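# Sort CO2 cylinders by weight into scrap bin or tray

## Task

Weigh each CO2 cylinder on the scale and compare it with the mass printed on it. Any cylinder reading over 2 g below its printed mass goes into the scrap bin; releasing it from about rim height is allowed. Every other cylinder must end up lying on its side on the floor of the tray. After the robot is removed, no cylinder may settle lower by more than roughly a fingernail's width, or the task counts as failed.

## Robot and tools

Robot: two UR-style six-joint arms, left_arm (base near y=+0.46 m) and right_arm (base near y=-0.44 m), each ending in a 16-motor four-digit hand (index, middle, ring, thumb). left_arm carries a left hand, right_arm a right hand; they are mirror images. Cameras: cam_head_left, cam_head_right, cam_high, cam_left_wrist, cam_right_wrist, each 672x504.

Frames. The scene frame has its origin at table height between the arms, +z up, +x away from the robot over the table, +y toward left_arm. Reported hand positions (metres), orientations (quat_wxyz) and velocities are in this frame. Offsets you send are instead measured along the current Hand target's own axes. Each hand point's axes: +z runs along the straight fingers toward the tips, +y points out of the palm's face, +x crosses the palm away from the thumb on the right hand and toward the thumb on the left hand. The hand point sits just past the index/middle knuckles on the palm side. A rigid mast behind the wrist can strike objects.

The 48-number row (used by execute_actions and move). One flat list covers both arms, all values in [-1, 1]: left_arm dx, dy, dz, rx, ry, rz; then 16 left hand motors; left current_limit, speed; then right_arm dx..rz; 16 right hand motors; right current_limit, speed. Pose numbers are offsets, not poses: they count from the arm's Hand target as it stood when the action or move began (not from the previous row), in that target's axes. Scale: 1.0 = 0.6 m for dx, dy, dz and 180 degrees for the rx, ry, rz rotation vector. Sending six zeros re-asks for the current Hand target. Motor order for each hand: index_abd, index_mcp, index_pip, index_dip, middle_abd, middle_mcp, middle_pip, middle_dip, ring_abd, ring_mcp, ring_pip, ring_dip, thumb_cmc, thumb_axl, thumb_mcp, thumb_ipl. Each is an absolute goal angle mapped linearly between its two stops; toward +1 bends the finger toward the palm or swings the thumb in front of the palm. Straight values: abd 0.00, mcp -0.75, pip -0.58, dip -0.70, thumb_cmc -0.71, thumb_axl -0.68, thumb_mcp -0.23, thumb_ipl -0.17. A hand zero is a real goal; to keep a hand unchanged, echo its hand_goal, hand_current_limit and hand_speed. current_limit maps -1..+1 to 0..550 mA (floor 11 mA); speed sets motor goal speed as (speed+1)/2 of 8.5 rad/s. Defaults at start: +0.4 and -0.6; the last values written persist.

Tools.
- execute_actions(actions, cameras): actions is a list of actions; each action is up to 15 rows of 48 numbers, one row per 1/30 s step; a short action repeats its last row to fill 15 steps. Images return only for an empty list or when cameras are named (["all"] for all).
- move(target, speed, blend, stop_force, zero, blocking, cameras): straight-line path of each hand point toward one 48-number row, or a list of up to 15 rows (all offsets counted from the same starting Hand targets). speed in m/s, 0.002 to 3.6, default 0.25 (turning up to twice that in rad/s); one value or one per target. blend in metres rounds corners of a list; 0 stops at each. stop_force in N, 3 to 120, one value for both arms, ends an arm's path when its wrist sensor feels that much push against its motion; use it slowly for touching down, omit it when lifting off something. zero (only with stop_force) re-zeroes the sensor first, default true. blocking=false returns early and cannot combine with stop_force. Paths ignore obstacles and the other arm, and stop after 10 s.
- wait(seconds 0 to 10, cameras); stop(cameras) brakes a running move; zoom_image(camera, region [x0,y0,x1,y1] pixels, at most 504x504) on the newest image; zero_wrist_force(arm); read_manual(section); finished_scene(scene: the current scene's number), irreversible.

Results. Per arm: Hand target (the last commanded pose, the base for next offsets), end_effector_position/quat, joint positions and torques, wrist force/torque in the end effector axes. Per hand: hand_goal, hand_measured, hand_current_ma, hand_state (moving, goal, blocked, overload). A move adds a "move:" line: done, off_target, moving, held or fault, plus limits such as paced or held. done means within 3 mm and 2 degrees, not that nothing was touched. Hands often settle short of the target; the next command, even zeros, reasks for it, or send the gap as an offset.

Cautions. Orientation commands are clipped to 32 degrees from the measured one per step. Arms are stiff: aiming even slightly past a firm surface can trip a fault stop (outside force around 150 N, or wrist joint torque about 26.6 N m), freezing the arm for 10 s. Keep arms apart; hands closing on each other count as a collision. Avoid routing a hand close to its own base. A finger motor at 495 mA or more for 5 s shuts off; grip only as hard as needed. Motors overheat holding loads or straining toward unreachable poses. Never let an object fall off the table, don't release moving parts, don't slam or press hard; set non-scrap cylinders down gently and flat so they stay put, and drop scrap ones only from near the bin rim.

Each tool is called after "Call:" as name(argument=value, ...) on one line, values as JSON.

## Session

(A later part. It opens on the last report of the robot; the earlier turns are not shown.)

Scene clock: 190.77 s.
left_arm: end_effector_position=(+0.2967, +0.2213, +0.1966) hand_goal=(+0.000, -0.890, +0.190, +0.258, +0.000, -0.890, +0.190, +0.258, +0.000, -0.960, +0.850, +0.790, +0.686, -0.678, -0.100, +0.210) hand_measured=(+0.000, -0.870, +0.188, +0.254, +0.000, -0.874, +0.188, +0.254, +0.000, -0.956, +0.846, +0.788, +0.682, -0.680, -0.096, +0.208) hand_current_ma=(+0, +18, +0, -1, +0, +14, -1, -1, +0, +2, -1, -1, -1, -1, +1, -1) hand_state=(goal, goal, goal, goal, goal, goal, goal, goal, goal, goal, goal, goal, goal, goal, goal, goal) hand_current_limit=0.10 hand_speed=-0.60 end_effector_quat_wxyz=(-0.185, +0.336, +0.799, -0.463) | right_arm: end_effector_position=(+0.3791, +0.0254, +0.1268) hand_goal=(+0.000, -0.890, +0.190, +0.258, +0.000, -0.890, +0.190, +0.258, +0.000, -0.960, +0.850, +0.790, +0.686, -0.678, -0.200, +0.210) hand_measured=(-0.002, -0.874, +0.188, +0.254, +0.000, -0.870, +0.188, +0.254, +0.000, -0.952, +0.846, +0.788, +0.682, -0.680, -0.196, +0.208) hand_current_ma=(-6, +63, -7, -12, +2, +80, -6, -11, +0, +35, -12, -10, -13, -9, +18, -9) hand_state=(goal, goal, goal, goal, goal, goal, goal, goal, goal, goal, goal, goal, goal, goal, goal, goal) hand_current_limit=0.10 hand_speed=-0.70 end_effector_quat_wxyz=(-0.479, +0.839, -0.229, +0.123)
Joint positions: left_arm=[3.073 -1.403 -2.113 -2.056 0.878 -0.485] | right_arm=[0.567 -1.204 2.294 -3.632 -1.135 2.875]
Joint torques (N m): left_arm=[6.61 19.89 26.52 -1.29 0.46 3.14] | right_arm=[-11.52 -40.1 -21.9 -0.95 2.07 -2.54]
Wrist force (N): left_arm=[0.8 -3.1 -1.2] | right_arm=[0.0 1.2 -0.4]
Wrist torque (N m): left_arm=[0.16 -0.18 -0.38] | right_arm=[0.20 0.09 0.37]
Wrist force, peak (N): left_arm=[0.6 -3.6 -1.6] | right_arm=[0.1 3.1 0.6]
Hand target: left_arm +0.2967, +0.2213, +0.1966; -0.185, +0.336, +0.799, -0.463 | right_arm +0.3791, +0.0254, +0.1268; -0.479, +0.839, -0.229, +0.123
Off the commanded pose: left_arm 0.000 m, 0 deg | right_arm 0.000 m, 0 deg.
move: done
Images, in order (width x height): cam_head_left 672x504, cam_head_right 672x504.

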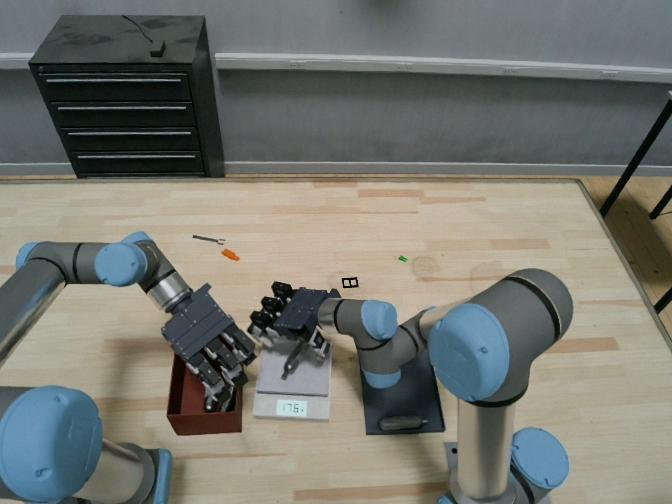

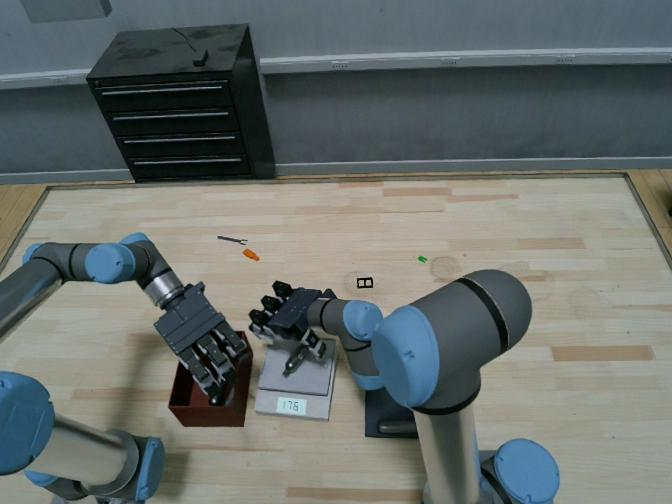

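Call:
move(target=[[0,0,0,0,0,0,0,-0.89,0.19,0.259,0,-0.89,0.19,0.259,0,-0.959,0.85,0.79,0.6857,-0.678,-0.1,0.21,0.1,-0.6,-0.001,0.0615,0.0352,0,0,0,0,-0.46,0.19,0.259,0,-0.46,0.19,0.259,0,-0.959,0.85,0.79,0.6857,-0.678,0.25,0.21,0.05,-0.8],[0,0,0,0,0,0,0,-0.89,0.19,0.259,0,-0.89,0.19,0.259,0,-0.959,0.85,0.79,0.6857,-0.678,-0.1,0.21,0.1,-0.6,-0.001,0.0615,0.0352,0,0,0,0,-0.46,0.19,0.259,0,-0.46,0.19,0.259,0,-0.959,0.85,0.79,0.6857,-0.678,0.25,0.21,0.1,-0.8],[0,0,0,0,0,0,0,-0.89,0.19,0.259,0,-0.89,0.19,0.259,0,-0.959,0.85,0.79,0.6857,-0.678,-0.1,0.21,0.1,-0.6,0,-0.06,-0.035,0,0,0,0,-0.46,0.19,0.259,0,-0.46,0.19,0.259,0,-0.959,0.85,0.79,0.6857,-0.678,0.25,0.21,0.1,-0.8],[0,0,0,0,0,0,0,-0.89,0.19,0.259,0,-0.89,0.19,0.259,0,-0.959,0.85,0.79,0.6857,-0.678,-0.1,0.21,0.1,-0.6,0.0913,0.0319,-0.1993,0,-0.2887,-0.1667,0,-0.46,0.19,0.259,0,-0.46,0.19,0.259,0,-0.959,0.85,0.79,0.6857,-0.678,0.25,0.21,0.1,-0.8],[0,0,0,0,0,0,0,-0.89,0.19,0.259,0,-0.89,0.19,0.259,0,-0.959,0.85,0.79,0.6857,-0.678,-0.1,0.21,0.1,-0.6,0.1786,0.1241,-0.359,0,-0.5774,-0.3333,0,-0.46,0.19,0.259,0,-0.46,0.19,0.259,0,-0.959,0.85,0.79,0.6857,-0.678,0.25,0.21,0.1,-0.8],[0,0,0,0,0,0,0,-0.89,0.19,0.259,0,-0.89,0.19,0.259,0,-0.959,0.85,0.79,0.6857,-0.678,-0.1,0.21,0.1,-0.6,0.1786,0.2901,-0.2632,0,-0.5774,-0.3333,0,-0.46,0.19,0.259,0,-0.46,0.19,0.259,0,-0.959,0.85,0.79,0.6857,-0.678,0.25,0.21,0.1,-0.8]], speed=[0.08,0.08,0.2,0.4,0.4,0.2], blend=[0,0,0.03,0.04,0.02,0], cameras=["cam_head_left","cam_head_right","cam_high"])

Call:
zoom_image(camera="cam_head_left", region=[345, 320, 465, 440])

Call:
zoom_image(camera="cam_head_right", region=[345, 320, 465, 440])

Scene clock: 198.27 s.
left_arm: end_effector_position=(+0.2967, +0.2213, +0.1966) hand_goal=(+0.000, -0.890, +0.190, +0.258, +0.000, -0.890, +0.190, +0.258, +0.000, -0.960, +0.850, +0.790, +0.686, -0.678, -0.100, +0.210) hand_measured=(+0.000, -0.870, +0.188, +0.254, +0.000, -0.874, +0.188, +0.254, +0.000, -0.956, +0.846, +0.788, +0.682, -0.680, -0.096, +0.208) hand_current_ma=(+0, +18, +0, -1, +0, +14, -1, -1, +0, +2, -1, -1, -1, -1, +1, -1) hand_state=(goal, goal, goal, goal, goal, goal, goal, goal, goal, goal, goal, goal, goal, goal, goal, goal) hand_current_limit=0.10 hand_speed=-0.60 end_effector_quat_wxyz=(-0.185, +0.336, +0.799, -0.463) | right_arm: end_effector_position=(+0.3580, -0.2223, +0.0569) hand_goal=(+0.000, -0.460, +0.190, +0.258, +0.000, -0.460, +0.190, +0.258, +0.000, -0.960, +0.850, +0.790, +0.686, -0.678, +0.250, +0.210) hand_measured=(-0.002, -0.504, +0.172, +0.252, +0.000, -0.510, +0.174, +0.252, +0.000, -0.952, +0.846, +0.788, +0.682, -0.680, +0.072, +0.188) hand_current_ma=(-6, -197, -73, -24, +2, -223, -60, -20, +0, +35, -12, -10, -14, -8, -302, -125) hand_state=(goal, blocked, goal, goal, goal, blocked, goal, goal, goal, goal, goal, goal, goal, goal, blocked, blocked) hand_current_limit=0.10 hand_speed=-0.80 end_effector_quat_wxyz=(-0.358, +0.611, +0.607, -0.360)
Joint positions: left_arm=[3.073 -1.403 -2.113 -2.056 0.878 -0.485] | right_arm=[0.241 -1.205 1.909 -1.219 -1.386 0.11]
Joint torques (N m): left_arm=[6.43 17.76 26.81 -1.35 0.39 3.1] | right_arm=[10.57 -20.88 -5.59 -1.17 1.33 2.93]
Wrist force (N): left_arm=[0.7 -3.2 -1.0] | right_arm=[0.0 3.3 0.5]
Wrist torque (N m): left_arm=[0.13 -0.16 -0.39] | right_arm=[0.28 0.09 0.42]
Wrist force, peak (N): left_arm=[0.4 -3.7 -1.6] | right_arm=[-0.5 -20.6 -11.1]
Hand target: left_arm +0.2967, +0.2213, +0.1966; -0.185, +0.336, +0.799, -0.463 | right_arm +0.3581, -0.2223, +0.0567; -0.358, +0.611, +0.607, -0.360
Off the commanded pose: left_arm 0.000 m, 0 deg | right_arm 0.000 m, 0 deg.
move: done
Images, in order (width x height): cam_head_left 672x504, cam_head_right 672x504, cam_high 672x504.

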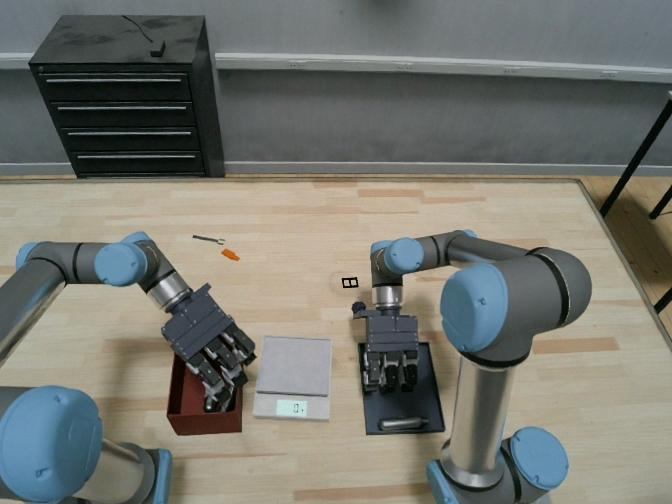

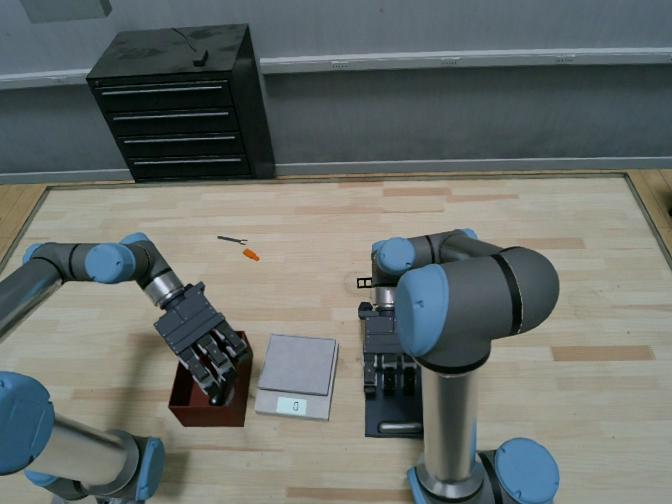

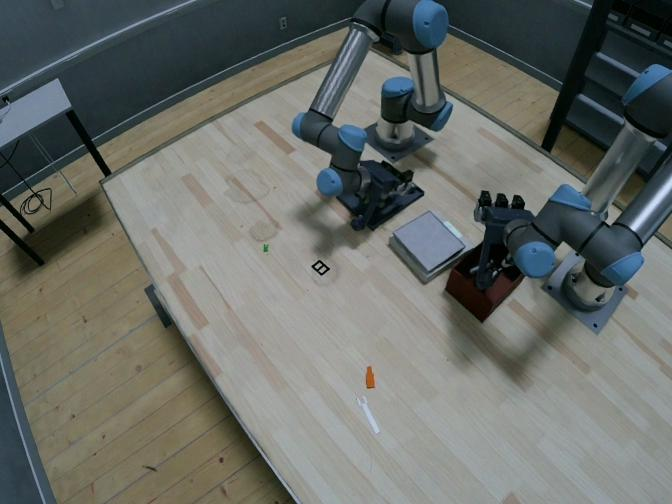

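Scaled by 4.200 from the camera's 672x504 image, which has a finer 960x720 frame.

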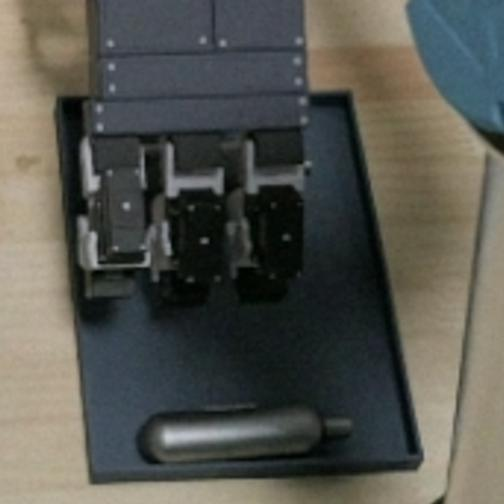

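Scaled by 4.200 from the camera's 672x504 image, which has a finer 960x720 frame.

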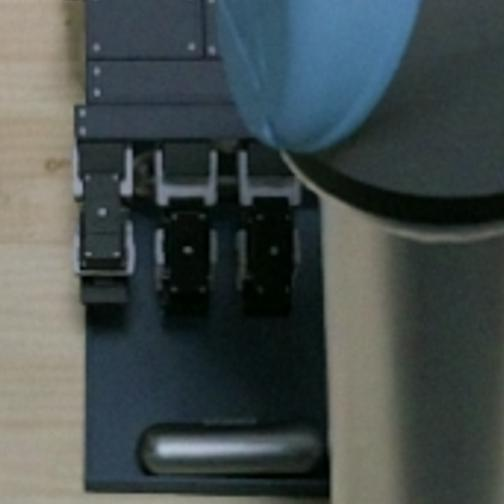

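Call:
move(target=[[0,0,0,0,0,0,0,-0.89,0.19,0.259,0,-0.89,0.19,0.259,0,-0.959,0.85,0.79,0.6857,-0.678,-0.1,0.21,0.1,-0.6,0,0.0462,0.0267,0,0,0,0,-0.46,0.19,0.259,0,-0.46,0.19,0.259,0,-0.959,0.85,0.79,0.6857,-0.678,0.25,0.21,0.1,-0.8]], speed=0.03, stop_force=3)

Scene clock: 200.87 s.
left_arm: end_effector_position=(+0.2967, +0.2213, +0.1966) hand_goal=(+0.000, -0.890, +0.190, +0.258, +0.000, -0.890, +0.190, +0.258, +0.000, -0.960, +0.850, +0.790, +0.686, -0.678, -0.100, +0.210) hand_measured=(+0.000, -0.870, +0.188, +0.254, +0.000, -0.874, +0.188, +0.254, +0.000, -0.956, +0.846, +0.788, +0.682, -0.680, -0.096, +0.208) hand_current_ma=(+0, +18, +0, -1, +0, +14, -1, -1, +0, +2, -1, -1, -1, -1, +1, -1) hand_state=(goal, goal, goal, goal, goal, goal, goal, goal, goal, goal, goal, goal, goal, goal, goal, goal) hand_current_limit=0.10 hand_speed=-0.60 end_effector_quat_wxyz=(-0.185, +0.336, +0.799, -0.463) | right_arm: end_effector_position=(+0.3575, -0.2225, +0.0280) hand_goal=(+0.000, -0.460, +0.190, +0.258, +0.000, -0.460, +0.190, +0.258, +0.000, -0.960, +0.850, +0.790, +0.686, -0.678, +0.250, +0.210) hand_measured=(-0.002, -0.504, +0.172, +0.252, +0.000, -0.508, +0.172, +0.252, +0.000, -0.952, +0.846, +0.788, +0.684, -0.680, +0.072, +0.186) hand_current_ma=(-6, -197, -68, -18, +2, -222, -66, -22, +0, +35, -12, -10, -9, -6, -302, -128) hand_state=(goal, blocked, goal, goal, goal, blocked, goal, goal, goal, goal, goal, goal, goal, goal, blocked, blocked) hand_current_limit=0.10 hand_speed=-0.80 end_effector_quat_wxyz=(-0.358, +0.611, +0.607, -0.360)
Joint positions: left_arm=[3.073 -1.403 -2.113 -2.056 0.878 -0.485] | right_arm=[0.241 -1.158 1.934 -1.292 -1.386 0.11]
Joint torques (N m): left_arm=[6.62 17.31 27.2 -1.38 0.36 3.23] | right_arm=[-1.45 -45.59 -24.89 2.2 -0.71 -0.93]
Wrist force (N): left_arm=[0.5 -3.4 -1.2] | right_arm=[0.2 3.3 0.7]
Wrist torque (N m): left_arm=[0.12 -0.13 -0.41] | right_arm=[0.29 0.06 0.45]
Wrist force, peak (N): left_arm=[0.8 -3.5 -1.2] | right_arm=[0.6 -3.7 -3.6]
Hand target: left_arm +0.2967, +0.2213, +0.1966; -0.185, +0.336, +0.799, -0.463 | right_arm +0.3575, -0.2225, +0.0280; -0.358, +0.611, +0.607, -0.360 (not the last commanded pose)
Off the commanded pose: left_arm 0.000 m, 0 deg | right_arm 0.003 m, 0 deg.
move: contact (right_arm)

Call:
move(target=[[0,0,0,0,0,0,0,-0.89,0.19,0.259,0,-0.89,0.19,0.259,0,-0.959,0.85,0.79,0.6857,-0.678,-0.1,0.21,0.1,-0.6,0,0,0,0,0,0,0,-0.78,0.19,0.259,0,-0.78,0.19,0.259,0,-0.959,0.85,0.79,0.6857,-0.678,-0.056,0.21,0.1,-0.9],[0,0,0,0,0,0,0,-0.89,0.19,0.259,0,-0.89,0.19,0.259,0,-0.959,0.85,0.79,0.6857,-0.678,-0.1,0.21,0.1,-0.6,0,0,0,0,0,0,0,-0.89,0.19,0.259,0,-0.89,0.19,0.259,0,-0.959,0.85,0.79,0.6857,-0.678,-0.18,0.21,0.1,-0.7],[0,0,0,0,0,0,0,-0.89,0.19,0.259,0,-0.89,0.19,0.259,0,-0.959,0.85,0.79,0.6857,-0.678,-0.1,0.21,0.1,-0.6,0,-0.0866,-0.05,0,0,0,0,-0.89,0.19,0.259,0,-0.89,0.19,0.259,0,-0.959,0.85,0.79,0.6857,-0.678,-0.18,0.21,0.1,-0.7]], speed=0.08, cameras=["cam_head_left","cam_head_right","cam_high"])

Call:
zoom_image(camera="cam_head_left", region=[345, 320, 465, 440])

Call:
zoom_image(camera="cam_head_left", region=[160, 330, 260, 440])

Scene clock: 204.50 s.
left_arm: end_effector_position=(+0.2967, +0.2213, +0.1966) hand_goal=(+0.000, -0.890, +0.190, +0.258, +0.000, -0.890, +0.190, +0.258, +0.000, -0.960, +0.850, +0.790, +0.686, -0.678, -0.100, +0.210) hand_measured=(+0.000, -0.870, +0.188, +0.254, +0.000, -0.874, +0.188, +0.254, +0.000, -0.956, +0.846, +0.788, +0.682, -0.680, -0.096, +0.208) hand_current_ma=(+0, +18, +0, -1, +0, +14, -1, -1, +0, +2, -1, -1, -1, -1, +1, -1) hand_state=(goal, goal, goal, goal, goal, goal, goal, goal, goal, goal, goal, goal, goal, goal, goal, goal) hand_current_limit=0.10 hand_speed=-0.60 end_effector_quat_wxyz=(-0.185, +0.336, +0.799, -0.463) | right_arm: end_effector_position=(+0.3585, -0.2221, +0.0879) hand_goal=(+0.000, -0.890, +0.190, +0.258, +0.000, -0.890, +0.190, +0.258, +0.000, -0.960, +0.850, +0.790, +0.686, -0.678, -0.180, +0.210) hand_measured=(-0.002, -0.874, +0.188, +0.254, +0.000, -0.870, +0.188, +0.254, +0.000, -0.952, +0.846, +0.788, +0.684, -0.680, -0.176, +0.212) hand_current_ma=(-6, +65, -6, -12, +2, +82, -6, -11, +0, +35, -12, -10, -8, -6, +17, +7) hand_state=(goal, goal, goal, goal, goal, goal, goal, goal, goal, goal, goal, goal, goal, goal, goal, goal) hand_current_limit=0.10 hand_speed=-0.70 end_effector_quat_wxyz=(-0.358, +0.611, +0.607, -0.360)
Joint positions: left_arm=[3.073 -1.403 -2.113 -2.056 0.878 -0.485] | right_arm=[0.241 -1.252 1.876 -1.139 -1.386 0.11]
Joint torques (N m): left_arm=[6.15 16.46 27.33 -1.4 0.6 2.98] | right_arm=[4.33 -42.95 -27.29 2.26 0.11 0.39]
Wrist force (N): left_arm=[0.7 -3.4 -1.1] | right_arm=[0.2 1.6 -0.1]
Wrist torque (N m): left_arm=[0.11 -0.17 -0.40] | right_arm=[0.21 0.04 0.42]
Wrist force, peak (N): left_arm=[1.1 -3.7 -1.0] | right_arm=[0.3 3.5 0.8]
Hand target: left_arm +0.2967, +0.2213, +0.1966; -0.185, +0.336, +0.799, -0.463 | right_arm +0.3585, -0.2221, +0.0880; -0.358, +0.611, +0.607, -0.360
Off the commanded pose: left_arm 0.000 m, 0 deg | right_arm 0.000 m, 0 deg.
move: done
Images, in order (width x height): cam_head_left 672x504, cam_head_right 672x504, cam_high 672x504.

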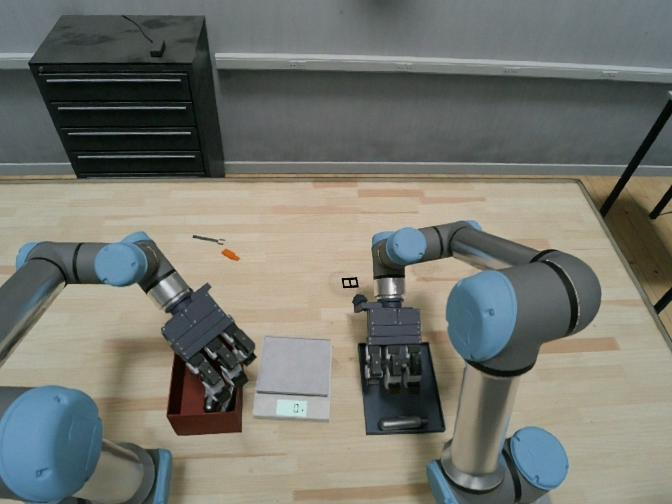

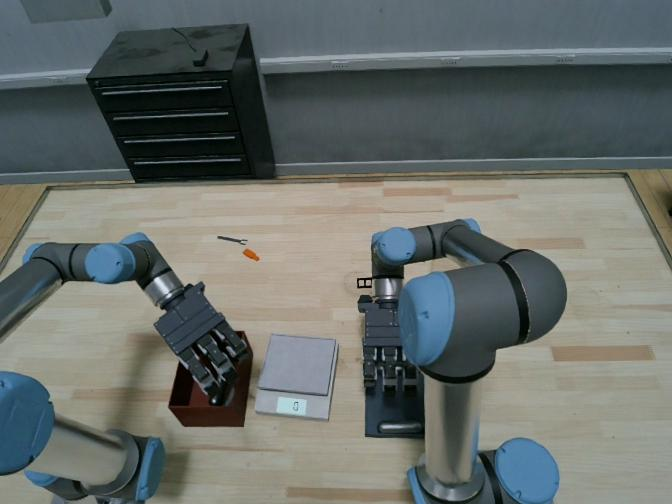

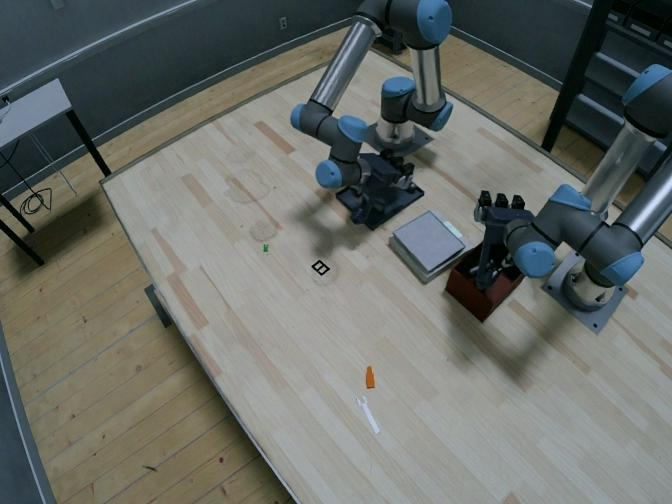

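Scaled by 4.200 from the camera's 672x504 image, which has a finer 960x720 frame.

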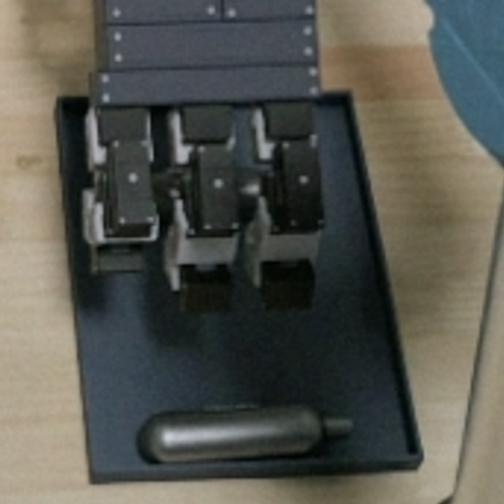

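Scaled by 4.582 from the camera's 672x504 image, which has a finer 960x720 frame.

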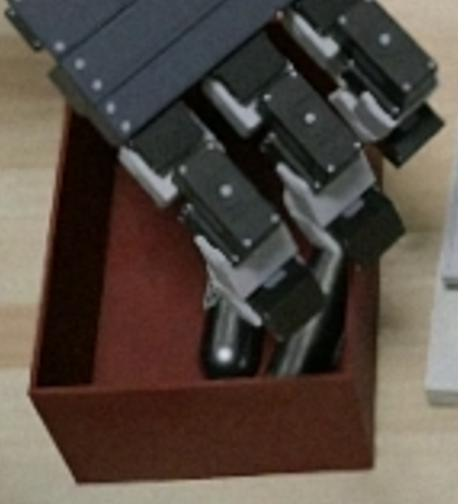

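Call:
move(target=[[0,-0.1732,-0.1,0,0,0,0,-0.89,0.19,0.259,0,-0.89,0.19,0.259,0,-0.959,0.85,0.79,0.6857,-0.678,-0.1,0.21,0.1,-0.6,0,-0.2165,-0.125,0,0,0,0,-0.89,0.19,0.259,0,-0.89,0.19,0.259,0,-0.959,0.85,0.79,0.6857,-0.678,-0.18,0.21,0.1,-0.7],[0,-0.09,-0.2443,0,0,0,0,-0.89,0.19,0.259,0,-0.89,0.19,0.259,0,-0.959,0.85,0.79,0.6857,-0.678,-0.1,0.21,0.1,-0.6,0,-0.0915,-0.3415,0,0,0,0,-0.89,0.19,0.259,0,-0.89,0.19,0.259,0,-0.959,0.85,0.79,0.6857,-0.678,-0.18,0.21,0.1,-0.7]], speed=0.5, blend=[0.04,0], cameras=["cam_head_left","cam_high"])

Call:
zoom_image(camera="cam_head_left", region=[345, 320, 465, 440])

Call:
zoom_image(camera="cam_head_left", region=[150, 320, 260, 440])

Call:
zoom_image(camera="cam_high", region=[320, 150, 550, 330])

Scene clock: 206.50 s.
left_arm: end_effector_position=(+0.3658, +0.2930, +0.3169) hand_goal=(+0.000, -0.890, +0.190, +0.258, +0.000, -0.890, +0.190, +0.258, +0.000, -0.960, +0.850, +0.790, +0.686, -0.678, -0.100, +0.210) hand_measured=(+0.000, -0.872, +0.188, +0.254, +0.000, -0.874, +0.188, +0.254, +0.000, -0.954, +0.846, +0.788, +0.682, -0.680, -0.098, +0.208) hand_current_ma=(+0, +15, +0, -1, +0, +12, +0, -1, +0, +2, -1, -1, -1, -1, +1, -1) hand_state=(goal, goal, goal, goal, goal, goal, goal, goal, goal, goal, goal, goal, goal, goal, goal, goal) hand_current_limit=0.10 hand_speed=-0.60 end_effector_quat_wxyz=(-0.185, +0.336, +0.799, -0.463) | right_arm: end_effector_position=(+0.5112, -0.2218, +0.2353) hand_goal=(+0.000, -0.890, +0.190, +0.258, +0.000, -0.890, +0.190, +0.258, +0.000, -0.960, +0.850, +0.790, +0.686, -0.678, -0.180, +0.210) hand_measured=(-0.002, -0.876, +0.188, +0.254, +0.000, -0.874, +0.188, +0.254, +0.000, -0.952, +0.846, +0.788, +0.684, -0.680, -0.178, +0.212) hand_current_ma=(-6, +54, -6, -12, +2, +69, -5, -11, +0, +35, -12, -10, -8, -6, +13, +7) hand_state=(goal, goal, goal, goal, goal, goal, goal, goal, goal, goal, goal, goal, goal, goal, goal, goal) hand_current_limit=0.10 hand_speed=-0.70 end_effector_quat_wxyz=(-0.358, +0.611, +0.607, -0.360)
Joint positions: left_arm=[3.251 -1.471 -1.727 -2.453 1.017 -0.349] | right_arm=[0.192 -1.064 1.191 -0.638 -1.429 0.086]
Joint torques (N m): left_arm=[6.04 10.65 27.11 -1.61 0.59 3.15] | right_arm=[8.9 -33.95 -30 1.84 -1.27 -2.48]
Wrist force (N): left_arm=[0.7 -3.2 -0.7] | right_arm=[0.4 1.6 -0.7]
Wrist torque (N m): left_arm=[0.11 -0.17 -0.39] | right_arm=[0.26 0.04 0.46]
Wrist force, peak (N): left_arm=[0.9 -5.1 -0.8] | right_arm=[0.3 3.3 0.8]
Hand target: left_arm +0.3658, +0.2930, +0.3169; -0.185, +0.336, +0.799, -0.463 | right_arm +0.5112, -0.2217, +0.2353; -0.358, +0.611, +0.607, -0.360
Off the commanded pose: left_arm 0.000 m, 0 deg | right_arm 0.000 m, 0 deg.
move: done
Images, in order (width x height): cam_head_left 672x504, cam_high 672x504.

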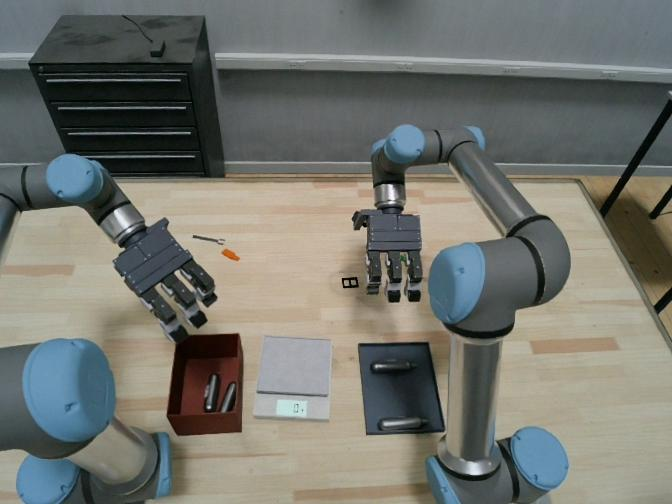

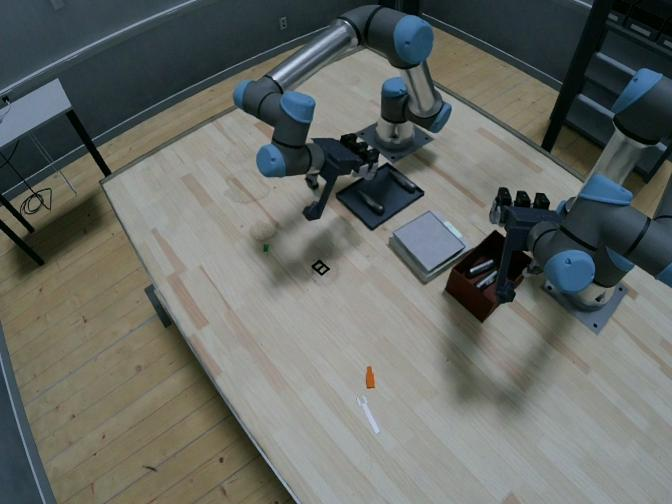

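Scaled by 4.200 from the camera's 672x504 image, which has a finer 960x720 frame.

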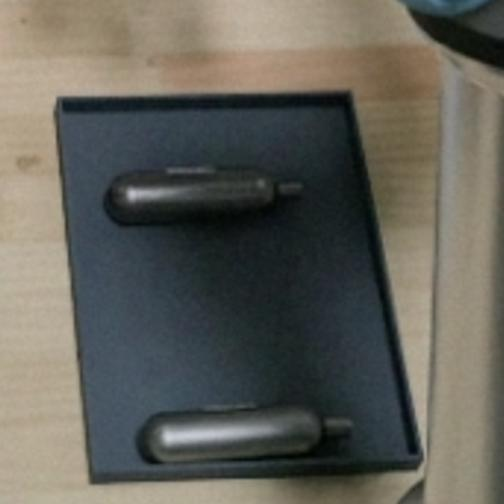

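Scaled by 4.200 from the camera's 672x504 image, which has a finer 960x720 frame.

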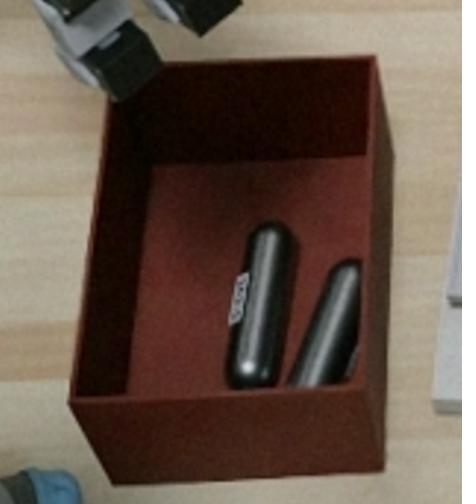

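Scaled by 2.191 from the camera's 672x504 image, which has a finer 960x720 frame.

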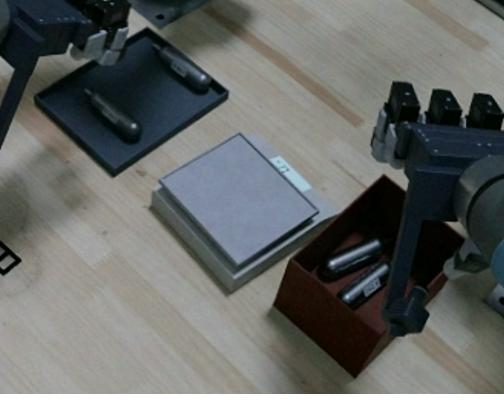

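Call:
finished_scene(scene=2)

The scene is finished: the task was done.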